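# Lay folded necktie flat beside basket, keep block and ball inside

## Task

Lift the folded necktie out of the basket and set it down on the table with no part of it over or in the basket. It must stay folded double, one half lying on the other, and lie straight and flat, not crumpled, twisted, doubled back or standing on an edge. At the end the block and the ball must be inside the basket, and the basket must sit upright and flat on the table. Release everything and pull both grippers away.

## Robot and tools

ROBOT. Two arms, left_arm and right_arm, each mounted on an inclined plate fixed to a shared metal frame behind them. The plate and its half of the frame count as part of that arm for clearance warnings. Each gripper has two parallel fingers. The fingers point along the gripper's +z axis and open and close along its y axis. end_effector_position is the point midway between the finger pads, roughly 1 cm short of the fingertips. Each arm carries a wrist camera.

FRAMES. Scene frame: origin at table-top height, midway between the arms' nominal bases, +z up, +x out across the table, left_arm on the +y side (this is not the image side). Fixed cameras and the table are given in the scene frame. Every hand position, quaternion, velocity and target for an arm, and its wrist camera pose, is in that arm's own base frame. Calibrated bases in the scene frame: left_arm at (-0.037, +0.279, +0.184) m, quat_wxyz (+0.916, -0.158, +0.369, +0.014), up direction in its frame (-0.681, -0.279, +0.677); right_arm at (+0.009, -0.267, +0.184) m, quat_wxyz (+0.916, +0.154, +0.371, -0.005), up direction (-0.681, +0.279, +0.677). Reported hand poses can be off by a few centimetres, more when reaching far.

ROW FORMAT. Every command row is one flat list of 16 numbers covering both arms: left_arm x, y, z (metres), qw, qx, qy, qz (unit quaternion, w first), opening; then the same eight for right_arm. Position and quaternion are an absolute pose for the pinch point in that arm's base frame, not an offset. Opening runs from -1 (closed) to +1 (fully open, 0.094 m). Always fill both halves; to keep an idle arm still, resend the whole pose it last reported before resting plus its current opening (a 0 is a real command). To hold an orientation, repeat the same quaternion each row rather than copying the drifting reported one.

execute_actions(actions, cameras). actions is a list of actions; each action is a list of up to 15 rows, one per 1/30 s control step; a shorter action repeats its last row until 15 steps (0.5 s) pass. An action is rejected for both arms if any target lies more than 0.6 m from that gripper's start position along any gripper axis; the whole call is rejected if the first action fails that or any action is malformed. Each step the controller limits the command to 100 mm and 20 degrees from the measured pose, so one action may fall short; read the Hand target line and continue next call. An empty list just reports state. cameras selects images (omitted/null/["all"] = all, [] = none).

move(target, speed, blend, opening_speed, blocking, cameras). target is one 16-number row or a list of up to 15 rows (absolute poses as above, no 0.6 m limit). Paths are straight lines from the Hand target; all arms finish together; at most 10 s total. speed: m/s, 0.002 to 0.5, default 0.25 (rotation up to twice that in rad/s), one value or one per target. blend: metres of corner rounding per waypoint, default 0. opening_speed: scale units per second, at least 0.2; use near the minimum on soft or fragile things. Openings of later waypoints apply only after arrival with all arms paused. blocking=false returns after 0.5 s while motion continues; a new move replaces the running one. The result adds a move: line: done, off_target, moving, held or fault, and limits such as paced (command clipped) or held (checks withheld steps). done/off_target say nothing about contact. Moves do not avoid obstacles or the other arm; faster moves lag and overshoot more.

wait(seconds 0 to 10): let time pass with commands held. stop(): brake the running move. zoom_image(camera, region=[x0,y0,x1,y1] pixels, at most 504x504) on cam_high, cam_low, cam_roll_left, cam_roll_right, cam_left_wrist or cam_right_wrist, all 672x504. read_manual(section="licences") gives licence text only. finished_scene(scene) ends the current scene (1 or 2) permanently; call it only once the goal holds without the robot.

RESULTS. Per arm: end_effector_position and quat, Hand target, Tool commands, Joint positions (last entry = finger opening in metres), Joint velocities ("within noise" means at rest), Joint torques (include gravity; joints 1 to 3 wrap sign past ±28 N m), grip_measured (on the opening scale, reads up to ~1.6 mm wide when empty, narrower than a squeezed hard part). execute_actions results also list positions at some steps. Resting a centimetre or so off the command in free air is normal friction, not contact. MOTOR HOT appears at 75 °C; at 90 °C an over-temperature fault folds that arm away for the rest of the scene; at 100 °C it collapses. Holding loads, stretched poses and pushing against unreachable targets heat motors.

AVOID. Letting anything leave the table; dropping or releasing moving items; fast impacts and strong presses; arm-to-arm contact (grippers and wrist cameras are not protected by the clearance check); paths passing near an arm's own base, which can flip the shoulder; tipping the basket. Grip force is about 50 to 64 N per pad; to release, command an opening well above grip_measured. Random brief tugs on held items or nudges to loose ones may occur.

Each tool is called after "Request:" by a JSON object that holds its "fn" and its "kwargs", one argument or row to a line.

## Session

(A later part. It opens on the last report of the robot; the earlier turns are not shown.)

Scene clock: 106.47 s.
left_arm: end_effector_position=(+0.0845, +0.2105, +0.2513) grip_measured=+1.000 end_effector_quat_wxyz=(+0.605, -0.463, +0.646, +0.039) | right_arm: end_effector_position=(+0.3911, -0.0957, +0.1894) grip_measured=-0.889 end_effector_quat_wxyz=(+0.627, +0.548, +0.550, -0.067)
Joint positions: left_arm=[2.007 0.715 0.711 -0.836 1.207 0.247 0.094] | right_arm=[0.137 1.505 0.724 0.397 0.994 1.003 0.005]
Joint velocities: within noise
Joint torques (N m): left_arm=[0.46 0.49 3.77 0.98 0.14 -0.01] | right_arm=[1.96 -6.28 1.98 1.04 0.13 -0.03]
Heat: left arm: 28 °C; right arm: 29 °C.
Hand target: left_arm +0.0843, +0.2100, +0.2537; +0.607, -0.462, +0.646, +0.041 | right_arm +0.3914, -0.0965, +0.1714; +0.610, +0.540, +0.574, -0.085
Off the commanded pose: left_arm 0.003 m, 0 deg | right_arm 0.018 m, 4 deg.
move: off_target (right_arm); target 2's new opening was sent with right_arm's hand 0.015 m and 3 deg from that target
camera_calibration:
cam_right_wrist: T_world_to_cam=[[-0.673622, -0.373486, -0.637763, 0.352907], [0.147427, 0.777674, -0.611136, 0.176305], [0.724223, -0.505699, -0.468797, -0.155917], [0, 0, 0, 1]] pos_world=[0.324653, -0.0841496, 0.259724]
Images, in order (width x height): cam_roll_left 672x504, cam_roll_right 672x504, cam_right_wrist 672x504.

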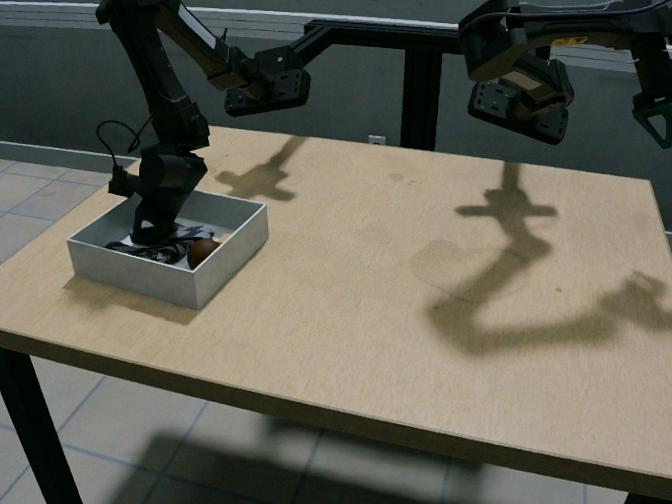

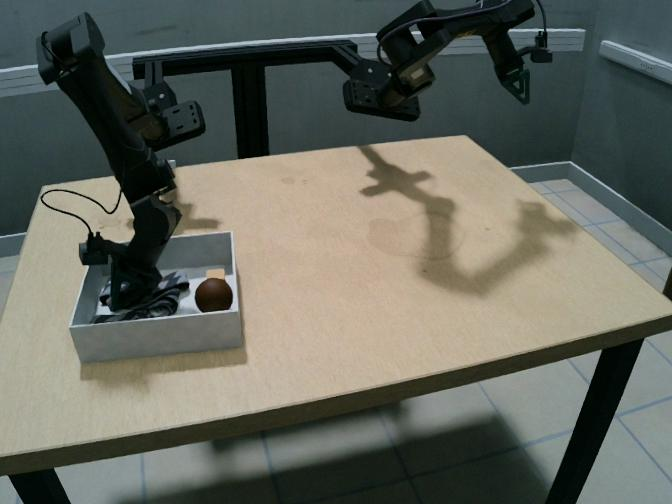

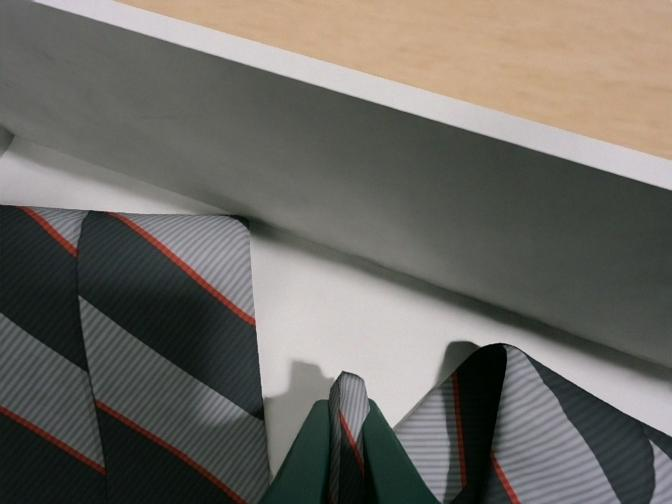

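Request:
{"fn": "move", "kwargs": {
  "target": [
    [0.0843,0.2100,0.2538,0.607,-0.462,0.646,0.041,1,0.2423,-0.0355,0.3202,0.6102,0.5400,0.5738,-0.0849,-1]
  ],
  "speed": 0.12
}}

Request:
{"fn": "zoom_image", "kwargs": {
  "camera": "cam_roll_right",
  "region": [60, 160, 260, 380]
}}

Scene clock: 112.53 s.
left_arm: end_effector_position=(+0.0845, +0.2105, +0.2513) grip_measured=+1.000 end_effector_quat_wxyz=(+0.605, -0.463, +0.646, +0.039) | right_arm: end_effector_position=(+0.2405, -0.0385, +0.3156) grip_measured=-0.895 end_effector_quat_wxyz=(+0.605, +0.544, +0.575, -0.084)
Joint positions: left_arm=[2.007 0.715 0.711 -0.836 1.207 0.247 0.094] | right_arm=[0.62 1.131 1.18 -1.411 1.31 1.974 0.005]
Joint velocities: within noise
Joint torques (N m): left_arm=[0.46 0.5 3.75 0.97 0.14 -0.01] | right_arm=[2.86 -4.31 6.19 -0.01 0.44 0.17]
Heat: left arm: 28 °C; right arm: 28 °C.
Hand target: left_arm +0.0843, +0.2100, +0.2537; +0.607, -0.462, +0.646, +0.041 | right_arm +0.2424, -0.0356, +0.3202; +0.610, +0.539, +0.574, -0.084
Off the commanded pose: left_arm 0.003 m, 0 deg | right_arm 0.006 m, 1 deg.
move: done
camera_calibration:
cam_left_wrist: T_world_to_cam=[[0.653704, -0.558596, 0.510531, -0.0658484], [-0.179948, -0.770026, -0.61211, 0.367343], [0.735044, 0.30827, -0.603887, 0.111606], [0, 0, 0, 1]] pos_world=[0.0271127, 0.211676, 0.325869]
cam_right_wrist: T_world_to_cam=[[-0.715938, -0.377006, -0.587622, 0.347611], [0.0953421, 0.780987, -0.617227, 0.245775], [0.691623, -0.497921, -0.523193, 0.0665088], [0, 0, 0, 1]] pos_world=[0.179436, -0.0277791, 0.39076]

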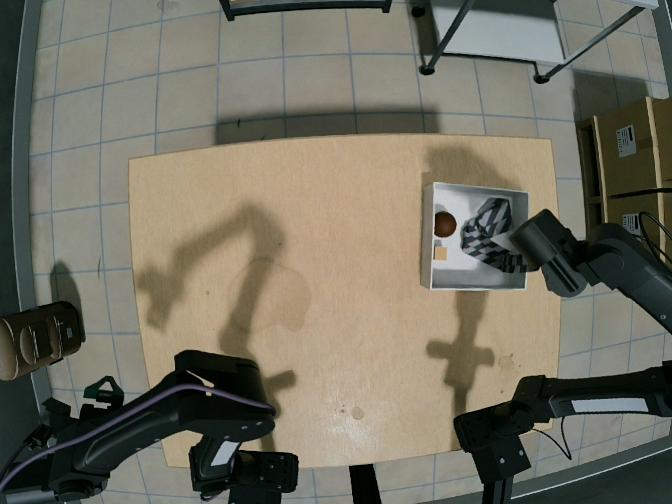

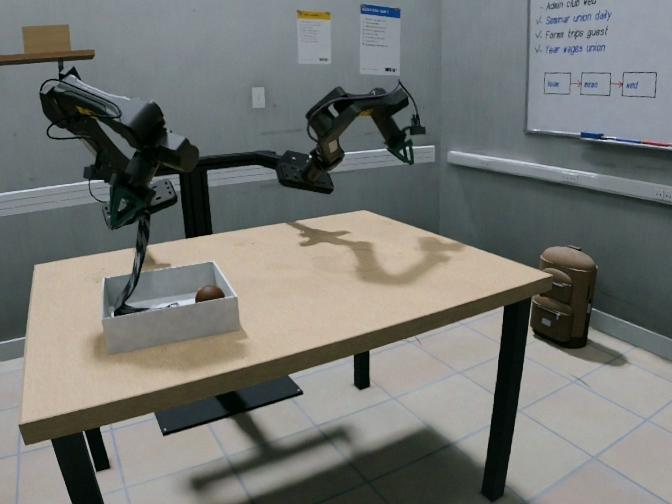

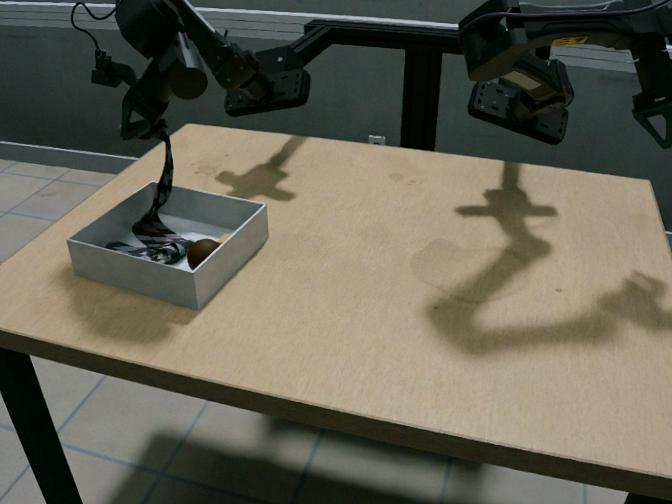

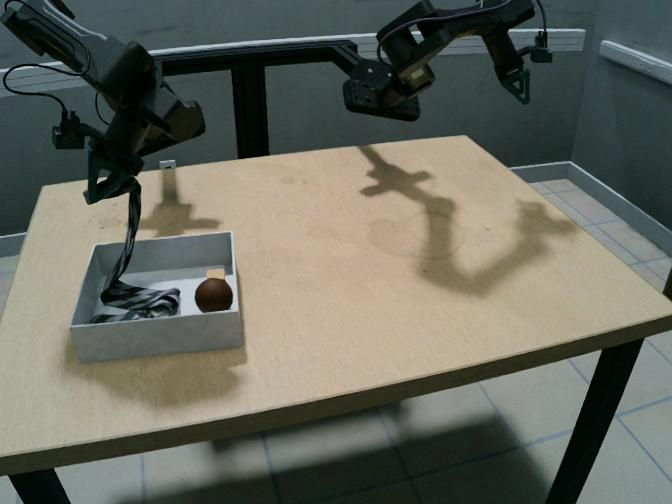

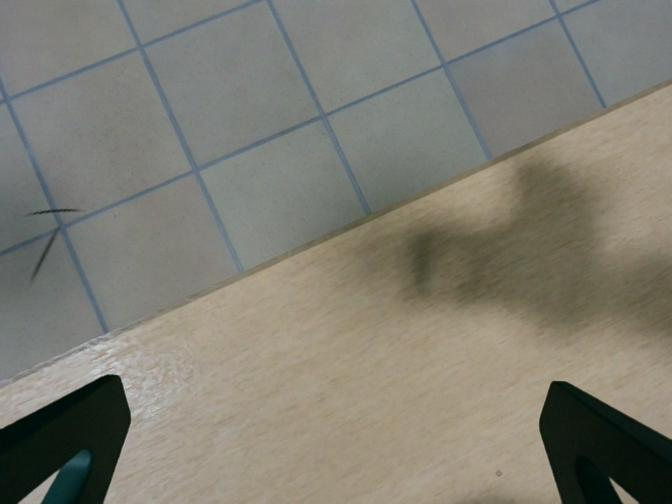

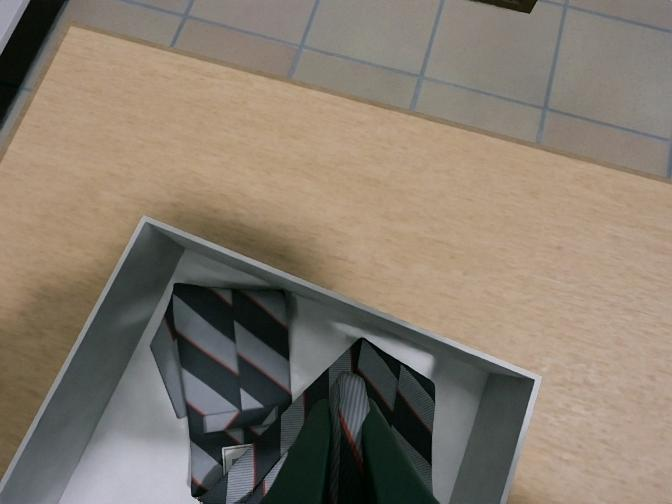

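Scaled by 2.291 from the camera's 672x504 image, which has a finer 960x720 frame.

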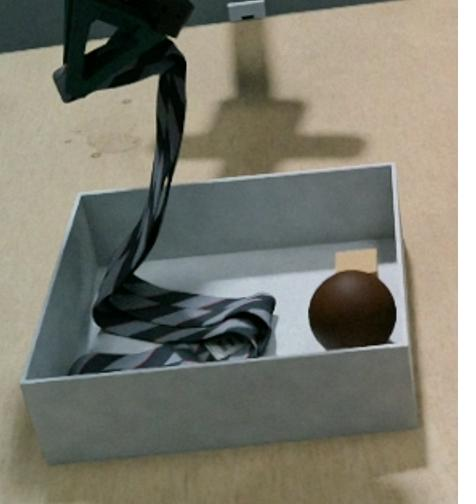

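Request:
{"fn": "move", "kwargs": {
  "target": [
    [0.0843,0.2100,0.2538,0.607,-0.462,0.646,0.041,1,0.1836,0.0860,0.365,0.6619,-0.0574,0.7339,-0.1430,-1]
  ],
  "speed": 0.2,
  "cameras": ["cam_high","cam_roll_right"]
}}

Request:
{"fn": "move", "kwargs": {
  "target": [
    [0.0843,0.2100,0.2538,0.607,-0.462,0.646,0.041,1,0.0533,0.1963,0.4397,0.6592,-0.4075,0.6253,-0.0942,-1]
  ],
  "speed": 0.2
}}

Scene clock: 171.70 s.
left_arm: end_effector_position=(+0.0845, +0.2105, +0.2513) grip_measured=+1.000 end_effector_quat_wxyz=(+0.605, -0.463, +0.646, +0.039) | right_arm: end_effector_position=(+0.1868, +0.0893, +0.3590) grip_measured=-0.895 end_effector_quat_wxyz=(+0.667, -0.074, +0.731, -0.125)
Joint positions: left_arm=[2.007 0.715 0.711 -0.836 1.207 0.247 0.094] | right_arm=[1.468 0.932 1.147 -1.558 1.49 1.057 0.005]
Joint velocities: within noise
Joint torques (N m): left_arm=[0.47 0.5 3.75 0.97 0.14 -0.01] | right_arm=[1.81 0.66 5.04 0.86 0.37 -0.06]
Heat: left arm: 28 °C; right arm: 28 °C.
Hand target: left_arm +0.0843, +0.2100, +0.2537; +0.607, -0.462, +0.646, +0.041 | right_arm +0.1854, +0.0859, +0.3648; +0.669, -0.077, +0.729, -0.122
Off the commanded pose: left_arm 0.003 m, 0 deg | right_arm 0.008 m, 3 deg.
joint sent to its limit (right arm) — joint 4 (wrist pitch), lower limit. The joint targets are off in orientation, not in position.
move: off_target (right_arm)
Images, in order (width x height): cam_high 672x504, cam_roll_right 672x504.

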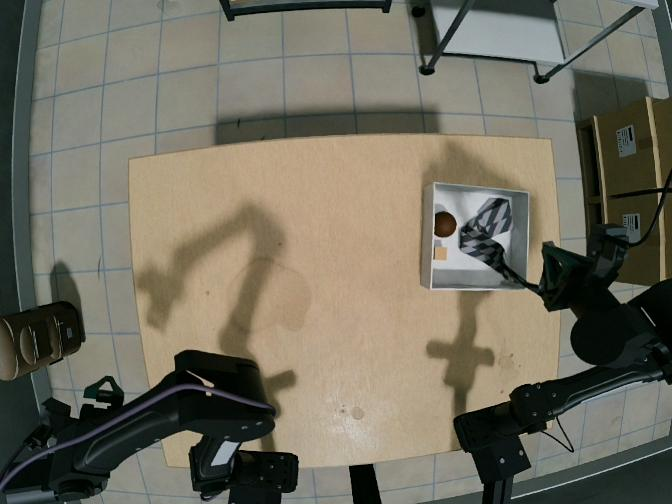

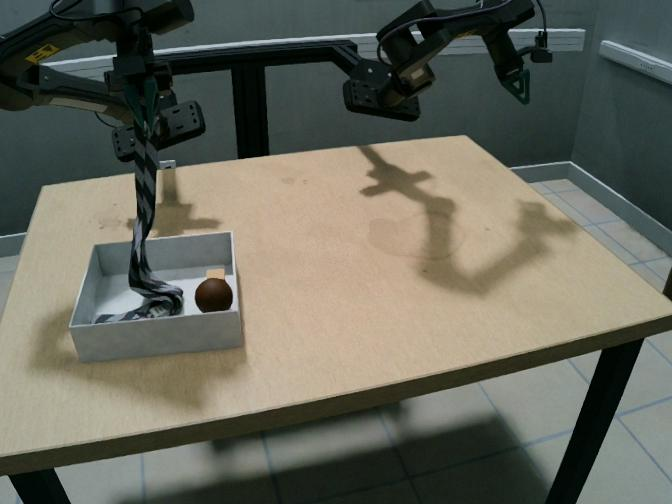

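Scene clock: 174.17 s.
left_arm: end_effector_position=(+0.0845, +0.2105, +0.2513) grip_measured=+1.000 end_effector_quat_wxyz=(+0.605, -0.463, +0.646, +0.039) | right_arm: end_effector_position=(+0.0573, +0.1963, +0.4366) grip_measured=-0.895 end_effector_quat_wxyz=(+0.705, -0.465, +0.535, +0.036)
Joint positions: left_arm=[2.007 0.715 0.711 -0.836 1.207 0.247 0.094] | right_arm=[2.335 0.994 1.443 -1.558 1.566 0.444 0.005]
Joint velocities: within noise
Joint torques (N m): left_arm=[0.46 0.5 3.74 0.97 0.14 -0.01] | right_arm=[1.76 8.83 2.43 1.53 0.3 -0.06]
Heat: left arm: 28 °C; right arm: 28 °C.
Hand target: left_arm +0.0843, +0.2100, +0.2537; +0.607, -0.462, +0.646, +0.041 | right_arm +0.0546, +0.1976, +0.4397; +0.709, -0.472, +0.523, +0.026
Off the commanded pose: left_arm 0.003 m, 0 deg | right_arm 0.005 m, 20 deg; orientation clipped.
joint sent to its limit (right arm) — joint 4 (wrist pitch), lower limit; joint 5 (wrist yaw), upper limit. The joint targets are off in orientation, not in position.
move: off_target (right_arm); limits=paced
camera_calibration:
cam_left_wrist: T_world_to_cam=[[0.653704, -0.558596, 0.510531, -0.0658484], [-0.179948, -0.770026, -0.61211, 0.367343], [0.735044, 0.30827, -0.603887, 0.111606], [0, 0, 0, 1]] pos_world=[0.0271127, 0.211676, 0.325869]
cam_right_wrist: T_world_to_cam=[[0.561474, -0.58014, 0.590071, -0.171485], [0.105804, -0.656898, -0.746519, 0.492658], [0.820702, 0.481583, -0.30745, 0.0795438], [0, 0, 0, 1]] pos_world=[-0.0211227, 0.185834, 0.493422]

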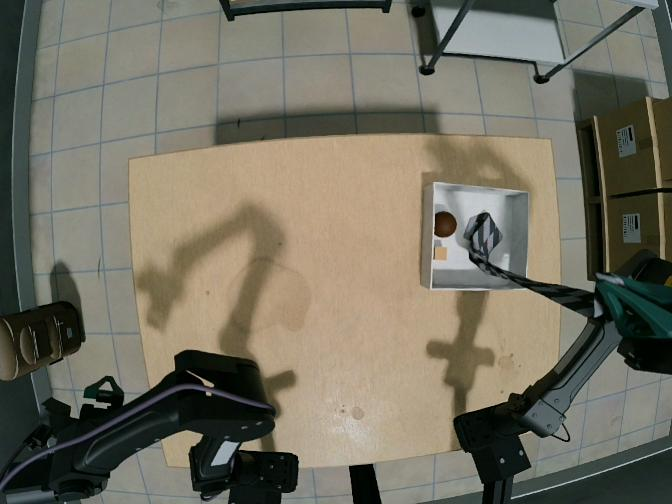

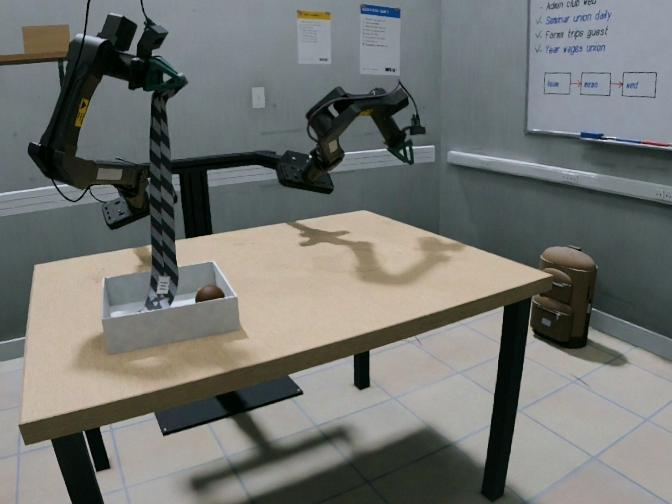

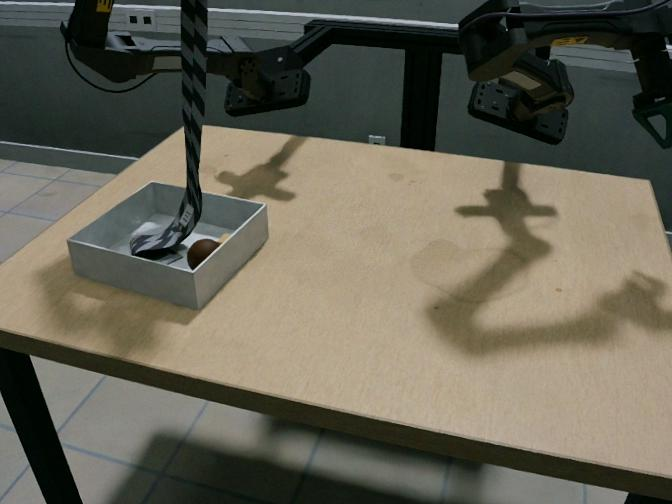

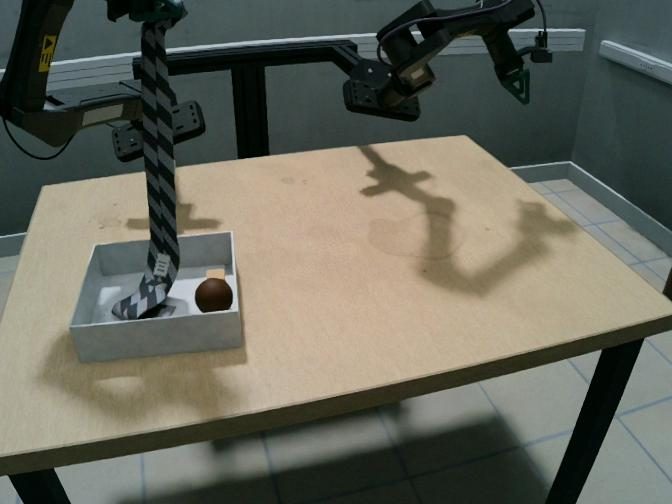

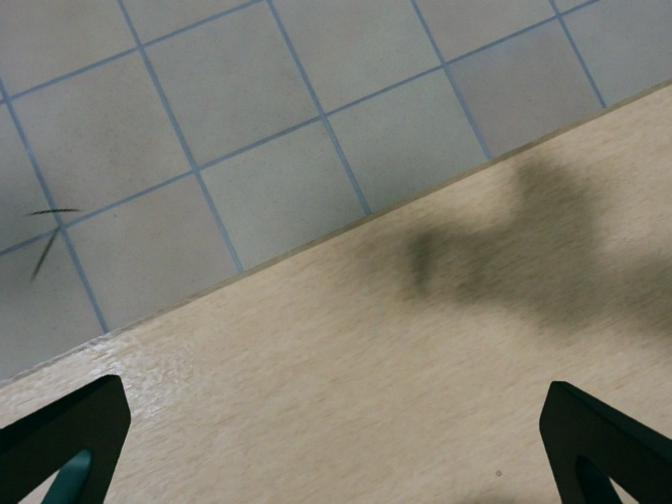

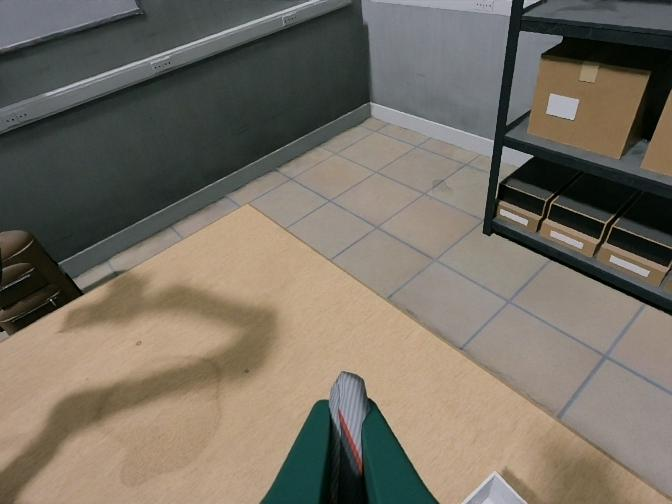

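Request:
{"fn": "move", "kwargs": {
  "target": [
    [0.0843,0.2100,0.2538,0.607,-0.462,0.646,0.041,1,-0.0834,0.3110,0.4913,0.6954,-0.5590,0.4488,0.0529,-1]
  ],
  "speed": 0.2
}}

Scene clock: 178.70 s.
left_arm: end_effector_position=(+0.0845, +0.2105, +0.2513) grip_measured=+1.000 end_effector_quat_wxyz=(+0.605, -0.463, +0.646, +0.039) | right_arm: end_effector_position=(-0.0853, +0.3139, +0.4896) grip_measured=-0.895 end_effector_quat_wxyz=(+0.684, -0.558, +0.469, +0.032)
Joint positions: left_arm=[2.007 0.715 0.711 -0.836 1.207 0.247 0.094] | right_arm=[2.409 1.53 1.984 -1.11 1.469 -0.17 0.005]
Joint velocities: within noise
Joint torques (N m): left_arm=[0.47 0.51 3.75 0.97 0.14 -0.01] | right_arm=[2.61 4.12 0.64 1.79 -0.18 -0.05]
Heat: left arm: 28 °C; right arm: 28 °C.
Hand target: left_arm +0.0843, +0.2100, +0.2537; +0.607, -0.462, +0.646, +0.041 | right_arm -0.0836, +0.3106, +0.4915; +0.682, -0.561, +0.468, +0.039
Off the commanded pose: left_arm 0.003 m, 0 deg | right_arm 0.004 m, 4 deg.
move: off_target (right_arm)
camera_calibration:
cam_left_wrist: T_world_to_cam=[[0.653704, -0.558596, 0.510531, -0.0658484], [-0.179948, -0.770026, -0.61211, 0.367343], [0.735044, 0.30827, -0.603887, 0.111606], [0, 0, 0, 1]] pos_world=[0.0271127, 0.211676, 0.325869]
cam_right_wrist: T_world_to_cam=[[0.585783, -0.391231, 0.709786, -0.170281], [0.271899, -0.730153, -0.626855, 0.603056], [0.763498, 0.560192, -0.321336, 0.133552], [0, 0, 0, 1]] pos_world=[-0.16619, 0.298889, 0.541806]

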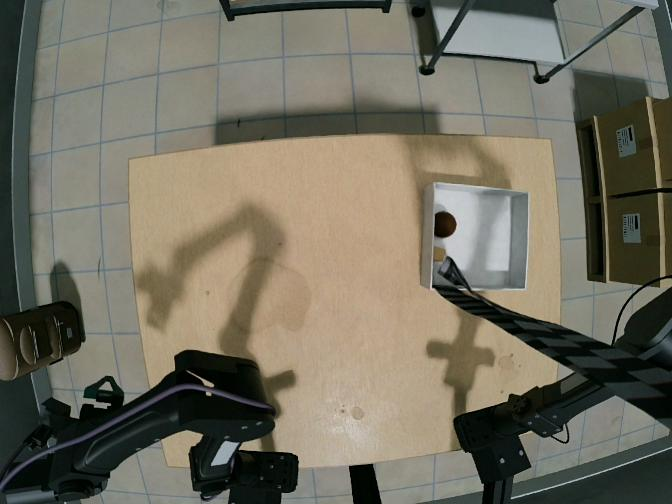

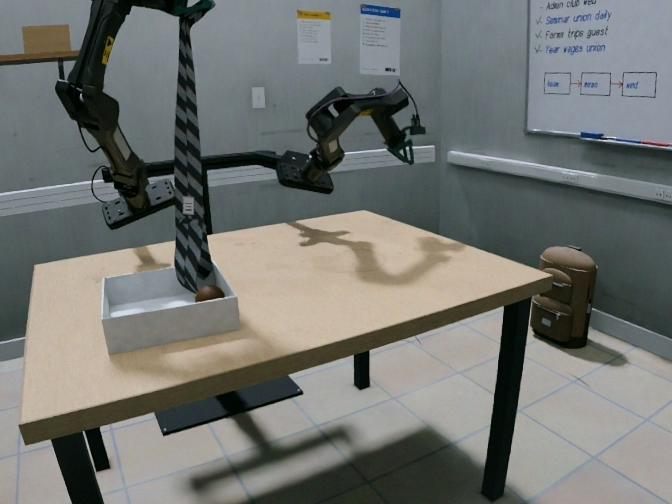

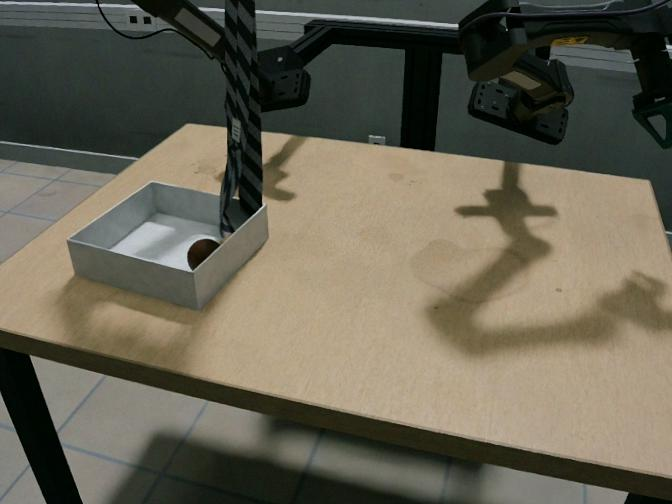

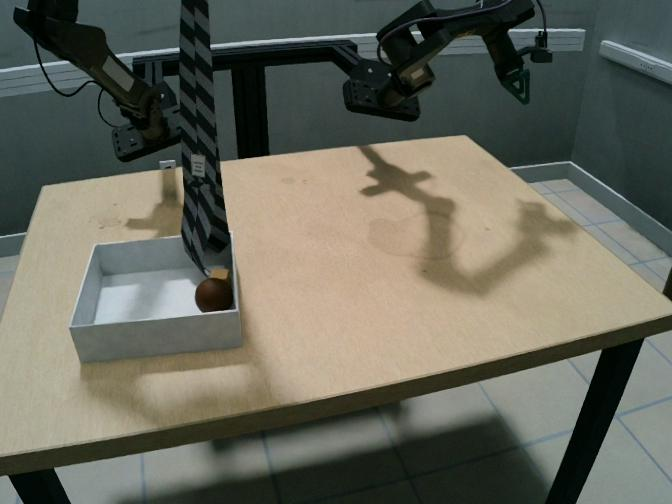

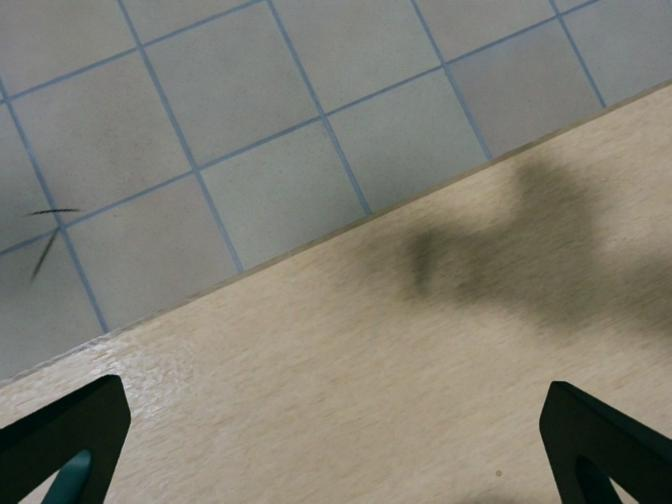

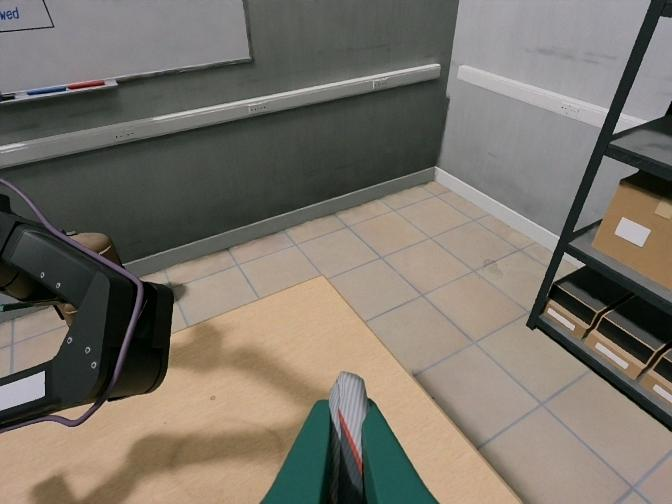

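Request:
{"fn": "move", "kwargs": {
  "target": [
    [0.0843,0.2100,0.2538,0.607,-0.462,0.646,0.041,1,-0.1695,0.3041,0.4370,0.5617,-0.7109,0.4059,0.1212,-1]
  ],
  "speed": 0.15
}}

Scene clock: 195.20 s.
left_arm: end_effector_position=(+0.0845, +0.2105, +0.2513) grip_measured=+1.000 end_effector_quat_wxyz=(+0.605, -0.463, +0.646, +0.039) | right_arm: end_effector_position=(-0.1637, +0.3053, +0.4411) grip_measured=-0.895 end_effector_quat_wxyz=(-0.567, +0.703, -0.411, -0.123)
Joint positions: left_arm=[2.007 0.715 0.711 -0.836 1.207 0.247 0.094] | right_arm=[2.546 1.615 2.124 -1.404 1.139 0.019 0.005]
Joint velocities: within noise
Joint torques (N m): left_arm=[0.46 0.5 3.75 0.98 0.14 0] | right_arm=[2.69 6.69 2.07 1.88 -0.05 0.15]
Heat: left arm: 28 °C; right arm: 29 °C.
Hand target: left_arm +0.0843, +0.2100, +0.2537; +0.607, -0.462, +0.646, +0.041 | right_arm -0.1693, +0.3041, +0.4370; -0.562, +0.711, -0.406, -0.121
Off the commanded pose: left_arm 0.003 m, 0 deg | right_arm 0.007 m, 1 deg.
move: done
camera_calibration:
cam_left_wrist: T_world_to_cam=[[0.653704, -0.558596, 0.510531, -0.0658484], [-0.179948, -0.770026, -0.61211, 0.367343], [0.735044, 0.30827, -0.603887, 0.111606], [0, 0, 0, 1]] pos_world=[0.0271127, 0.211676, 0.325869]
cam_right_wrist: T_world_to_cam=[[0.737937, 0.00455235, 0.674854, -0.173809], [0.453257, -0.74422, -0.490606, 0.561652], [0.500007, 0.667919, -0.551251, 0.208062], [0, 0, 0, 1]] pos_world=[-0.230345, 0.279816, 0.50754]

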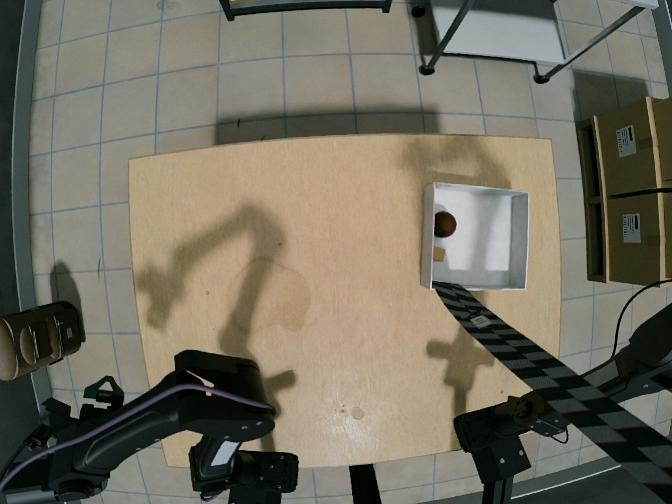

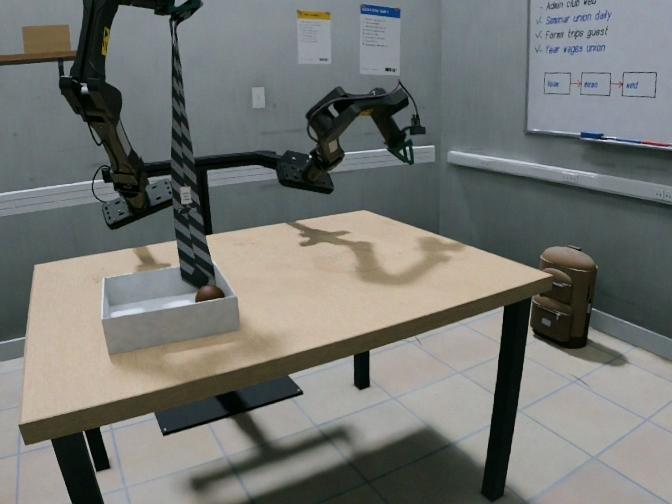

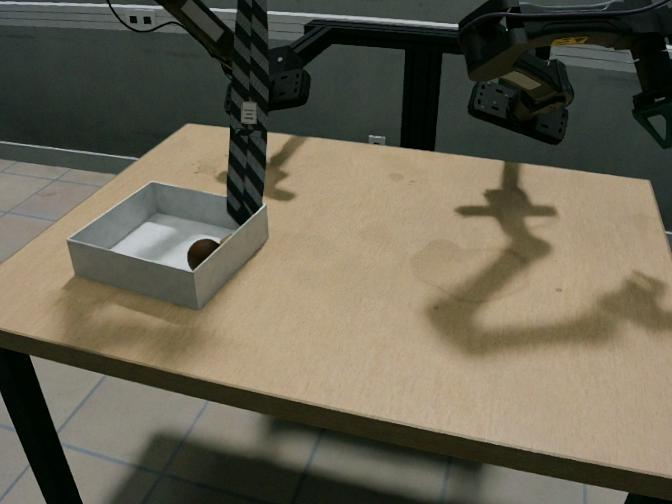

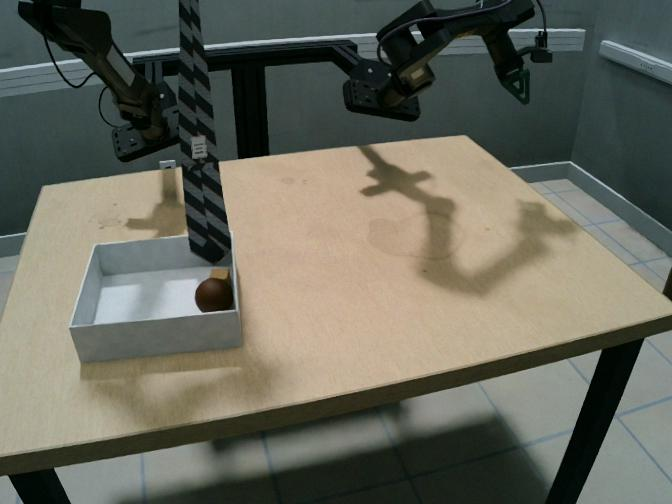

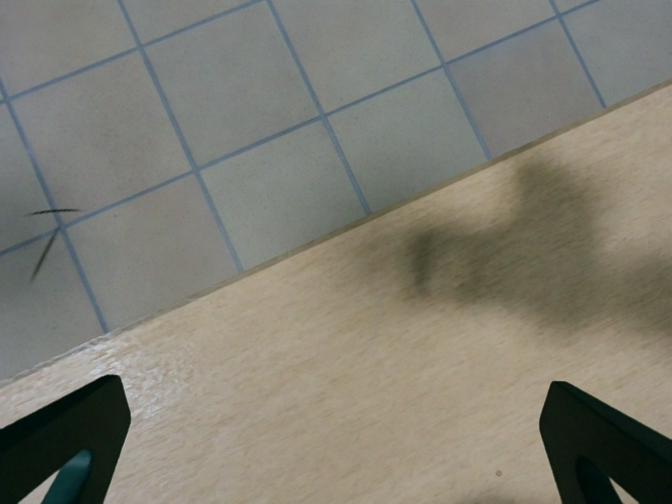

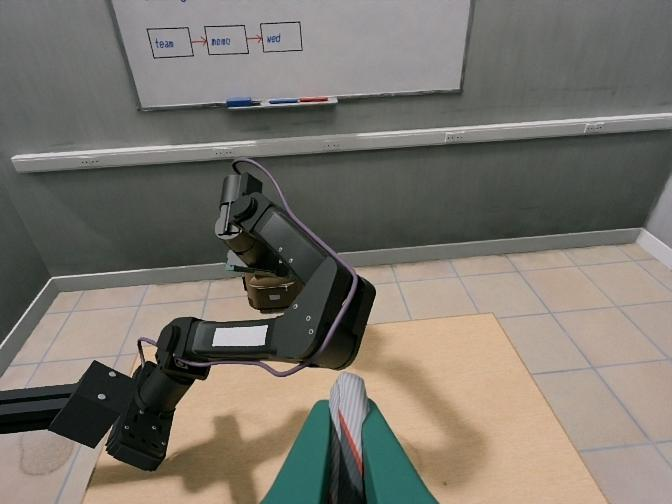

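Request:
{"fn": "zoom_image", "kwargs": {
  "camera": "cam_roll_right",
  "region": [140, 160, 280, 330]
}}

Request:
{"fn": "zoom_image", "kwargs": {
  "camera": "cam_roll_left",
  "region": [160, 100, 320, 290]
}}

Scaled by 2.965 from the camera's 672x504 image, which has a finer 960x720 frame.

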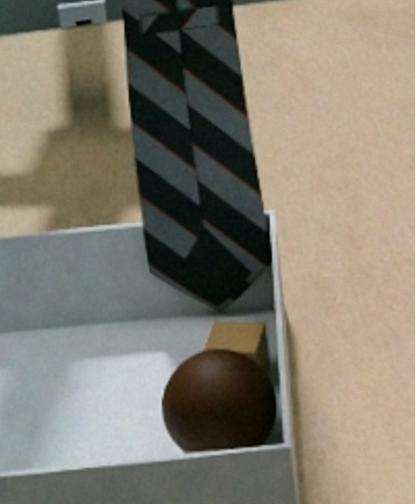

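Scaled by 2.653 from the camera's 672x504 image, which has a finer 960x720 frame.

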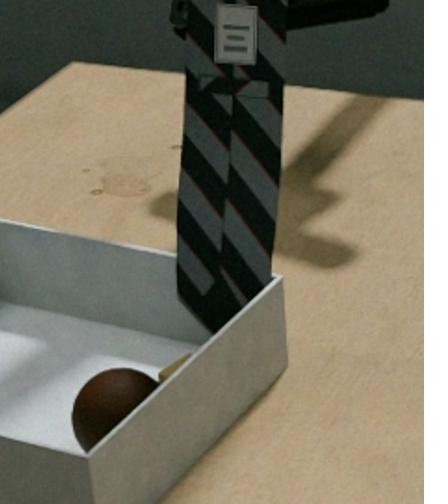

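Request:
{"fn": "move", "kwargs": {
  "target": [
    [0.0843,0.2100,0.2538,0.607,-0.462,0.646,0.041,1,-0.2151,0.3417,0.4053,0.5617,-0.7109,0.4059,0.1212,-1]
  ],
  "speed": 0.15
}}

Request:
{"fn": "zoom_image", "kwargs": {
  "camera": "cam_roll_left",
  "region": [160, 0, 420, 290]
}}

Scene clock: 202.50 s.
left_arm: end_effector_position=(+0.0845, +0.2105, +0.2513) grip_measured=+1.000 end_effector_quat_wxyz=(+0.605, -0.463, +0.646, +0.039) | right_arm: end_effector_position=(-0.2172, +0.3420, +0.3997) grip_measured=-0.895 end_effector_quat_wxyz=(-0.561, +0.713, -0.405, -0.115)
Joint positions: left_arm=[2.007 0.715 0.711 -0.836 1.207 0.247 0.094] | right_arm=[2.541 1.77 2.115 -1.26 1.122 0.011 0.005]
Joint velocities: within noise
Joint torques (N m): left_arm=[0.46 0.51 3.75 0.97 0.14 -0.01] | right_arm=[1.76 2.44 2.74 2.22 0 -0.09]
Heat: left arm: 28 °C; right arm: 30 °C.
Hand target: left_arm +0.0843, +0.2100, +0.2537; +0.607, -0.462, +0.646, +0.041 | right_arm -0.2150, +0.3416, +0.4053; -0.562, +0.711, -0.406, -0.121
Off the commanded pose: left_arm 0.003 m, 0 deg | right_arm 0.006 m, 1 deg.
move: done
camera_calibration:
cam_left_wrist: T_world_to_cam=[[0.653704, -0.558596, 0.510531, -0.0658484], [-0.179948, -0.770026, -0.61211, 0.367343], [0.735044, 0.30827, -0.603887, 0.111606], [0, 0, 0, 1]] pos_world=[0.0271127, 0.211676, 0.325869]
cam_right_wrist: T_world_to_cam=[[0.726578, 0.0275471, 0.686532, -0.121599], [0.467567, -0.751973, -0.464668, 0.588276], [0.503453, 0.658618, -0.559247, 0.194545], [0, 0, 0, 1]] pos_world=[-0.284652, 0.317587, 0.465634]

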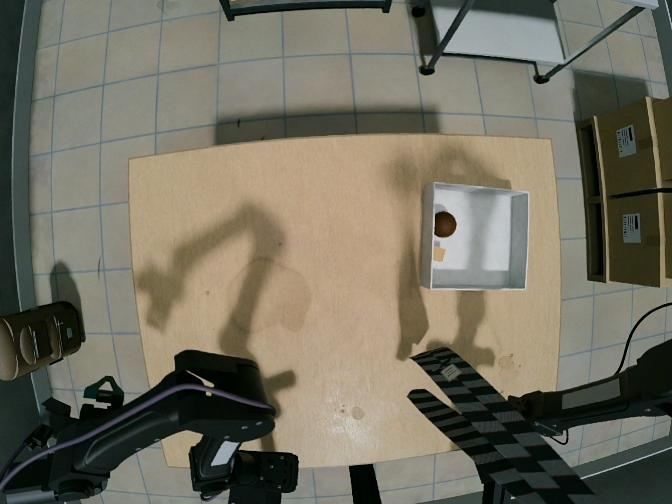

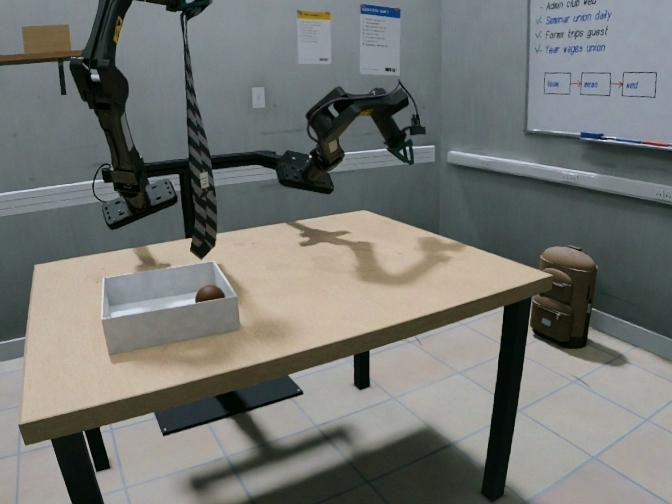

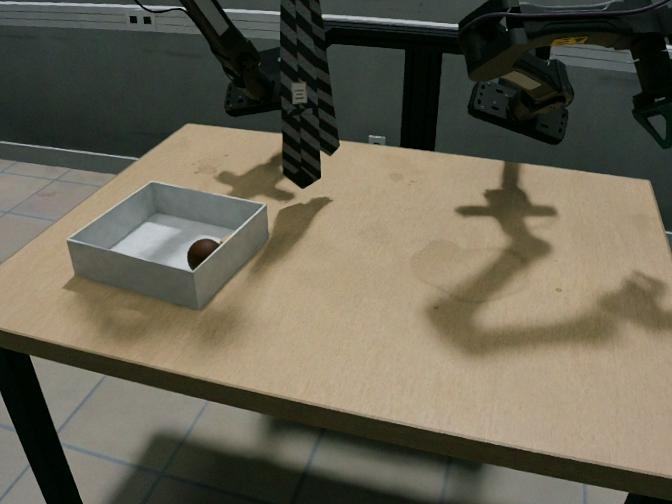

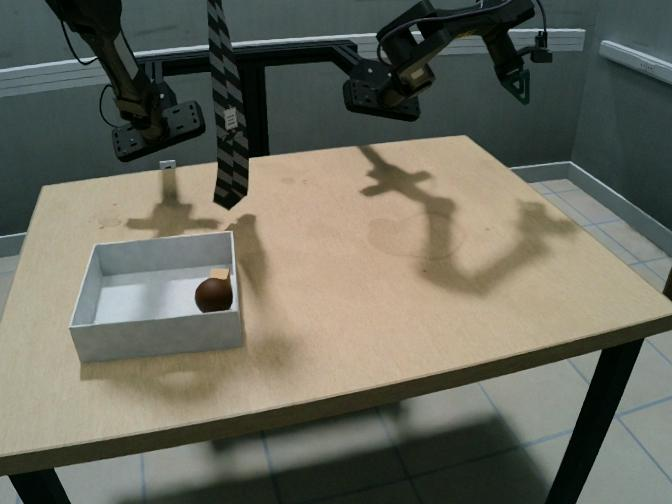

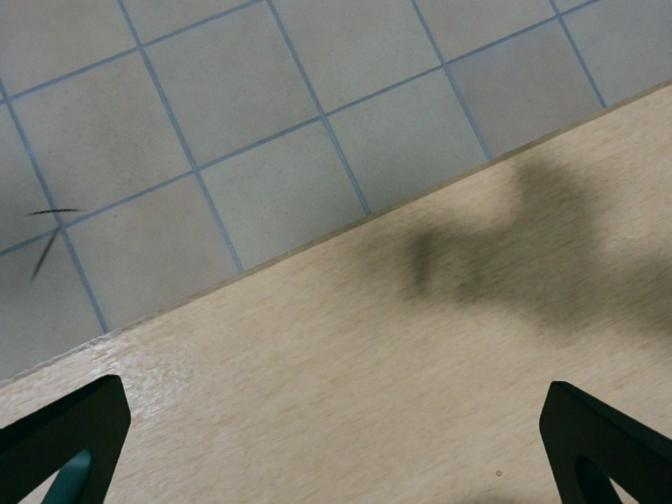

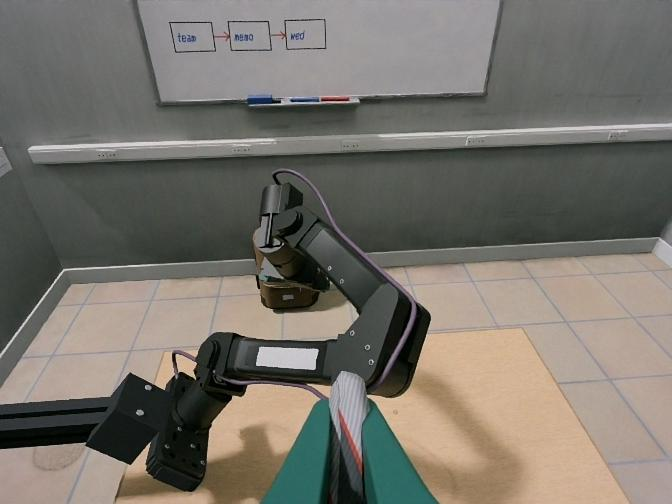

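Scaled by 1.738 from the camera's 672x504 image, which has a finer 960x720 frame.

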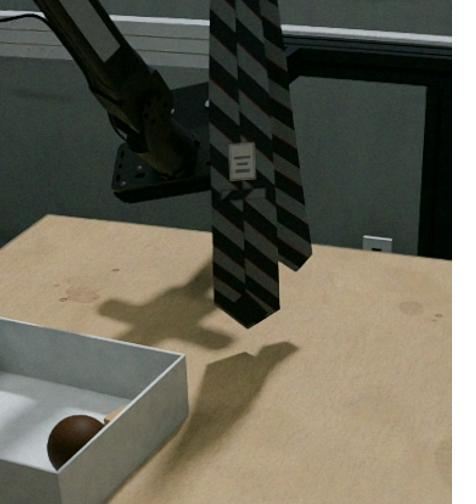

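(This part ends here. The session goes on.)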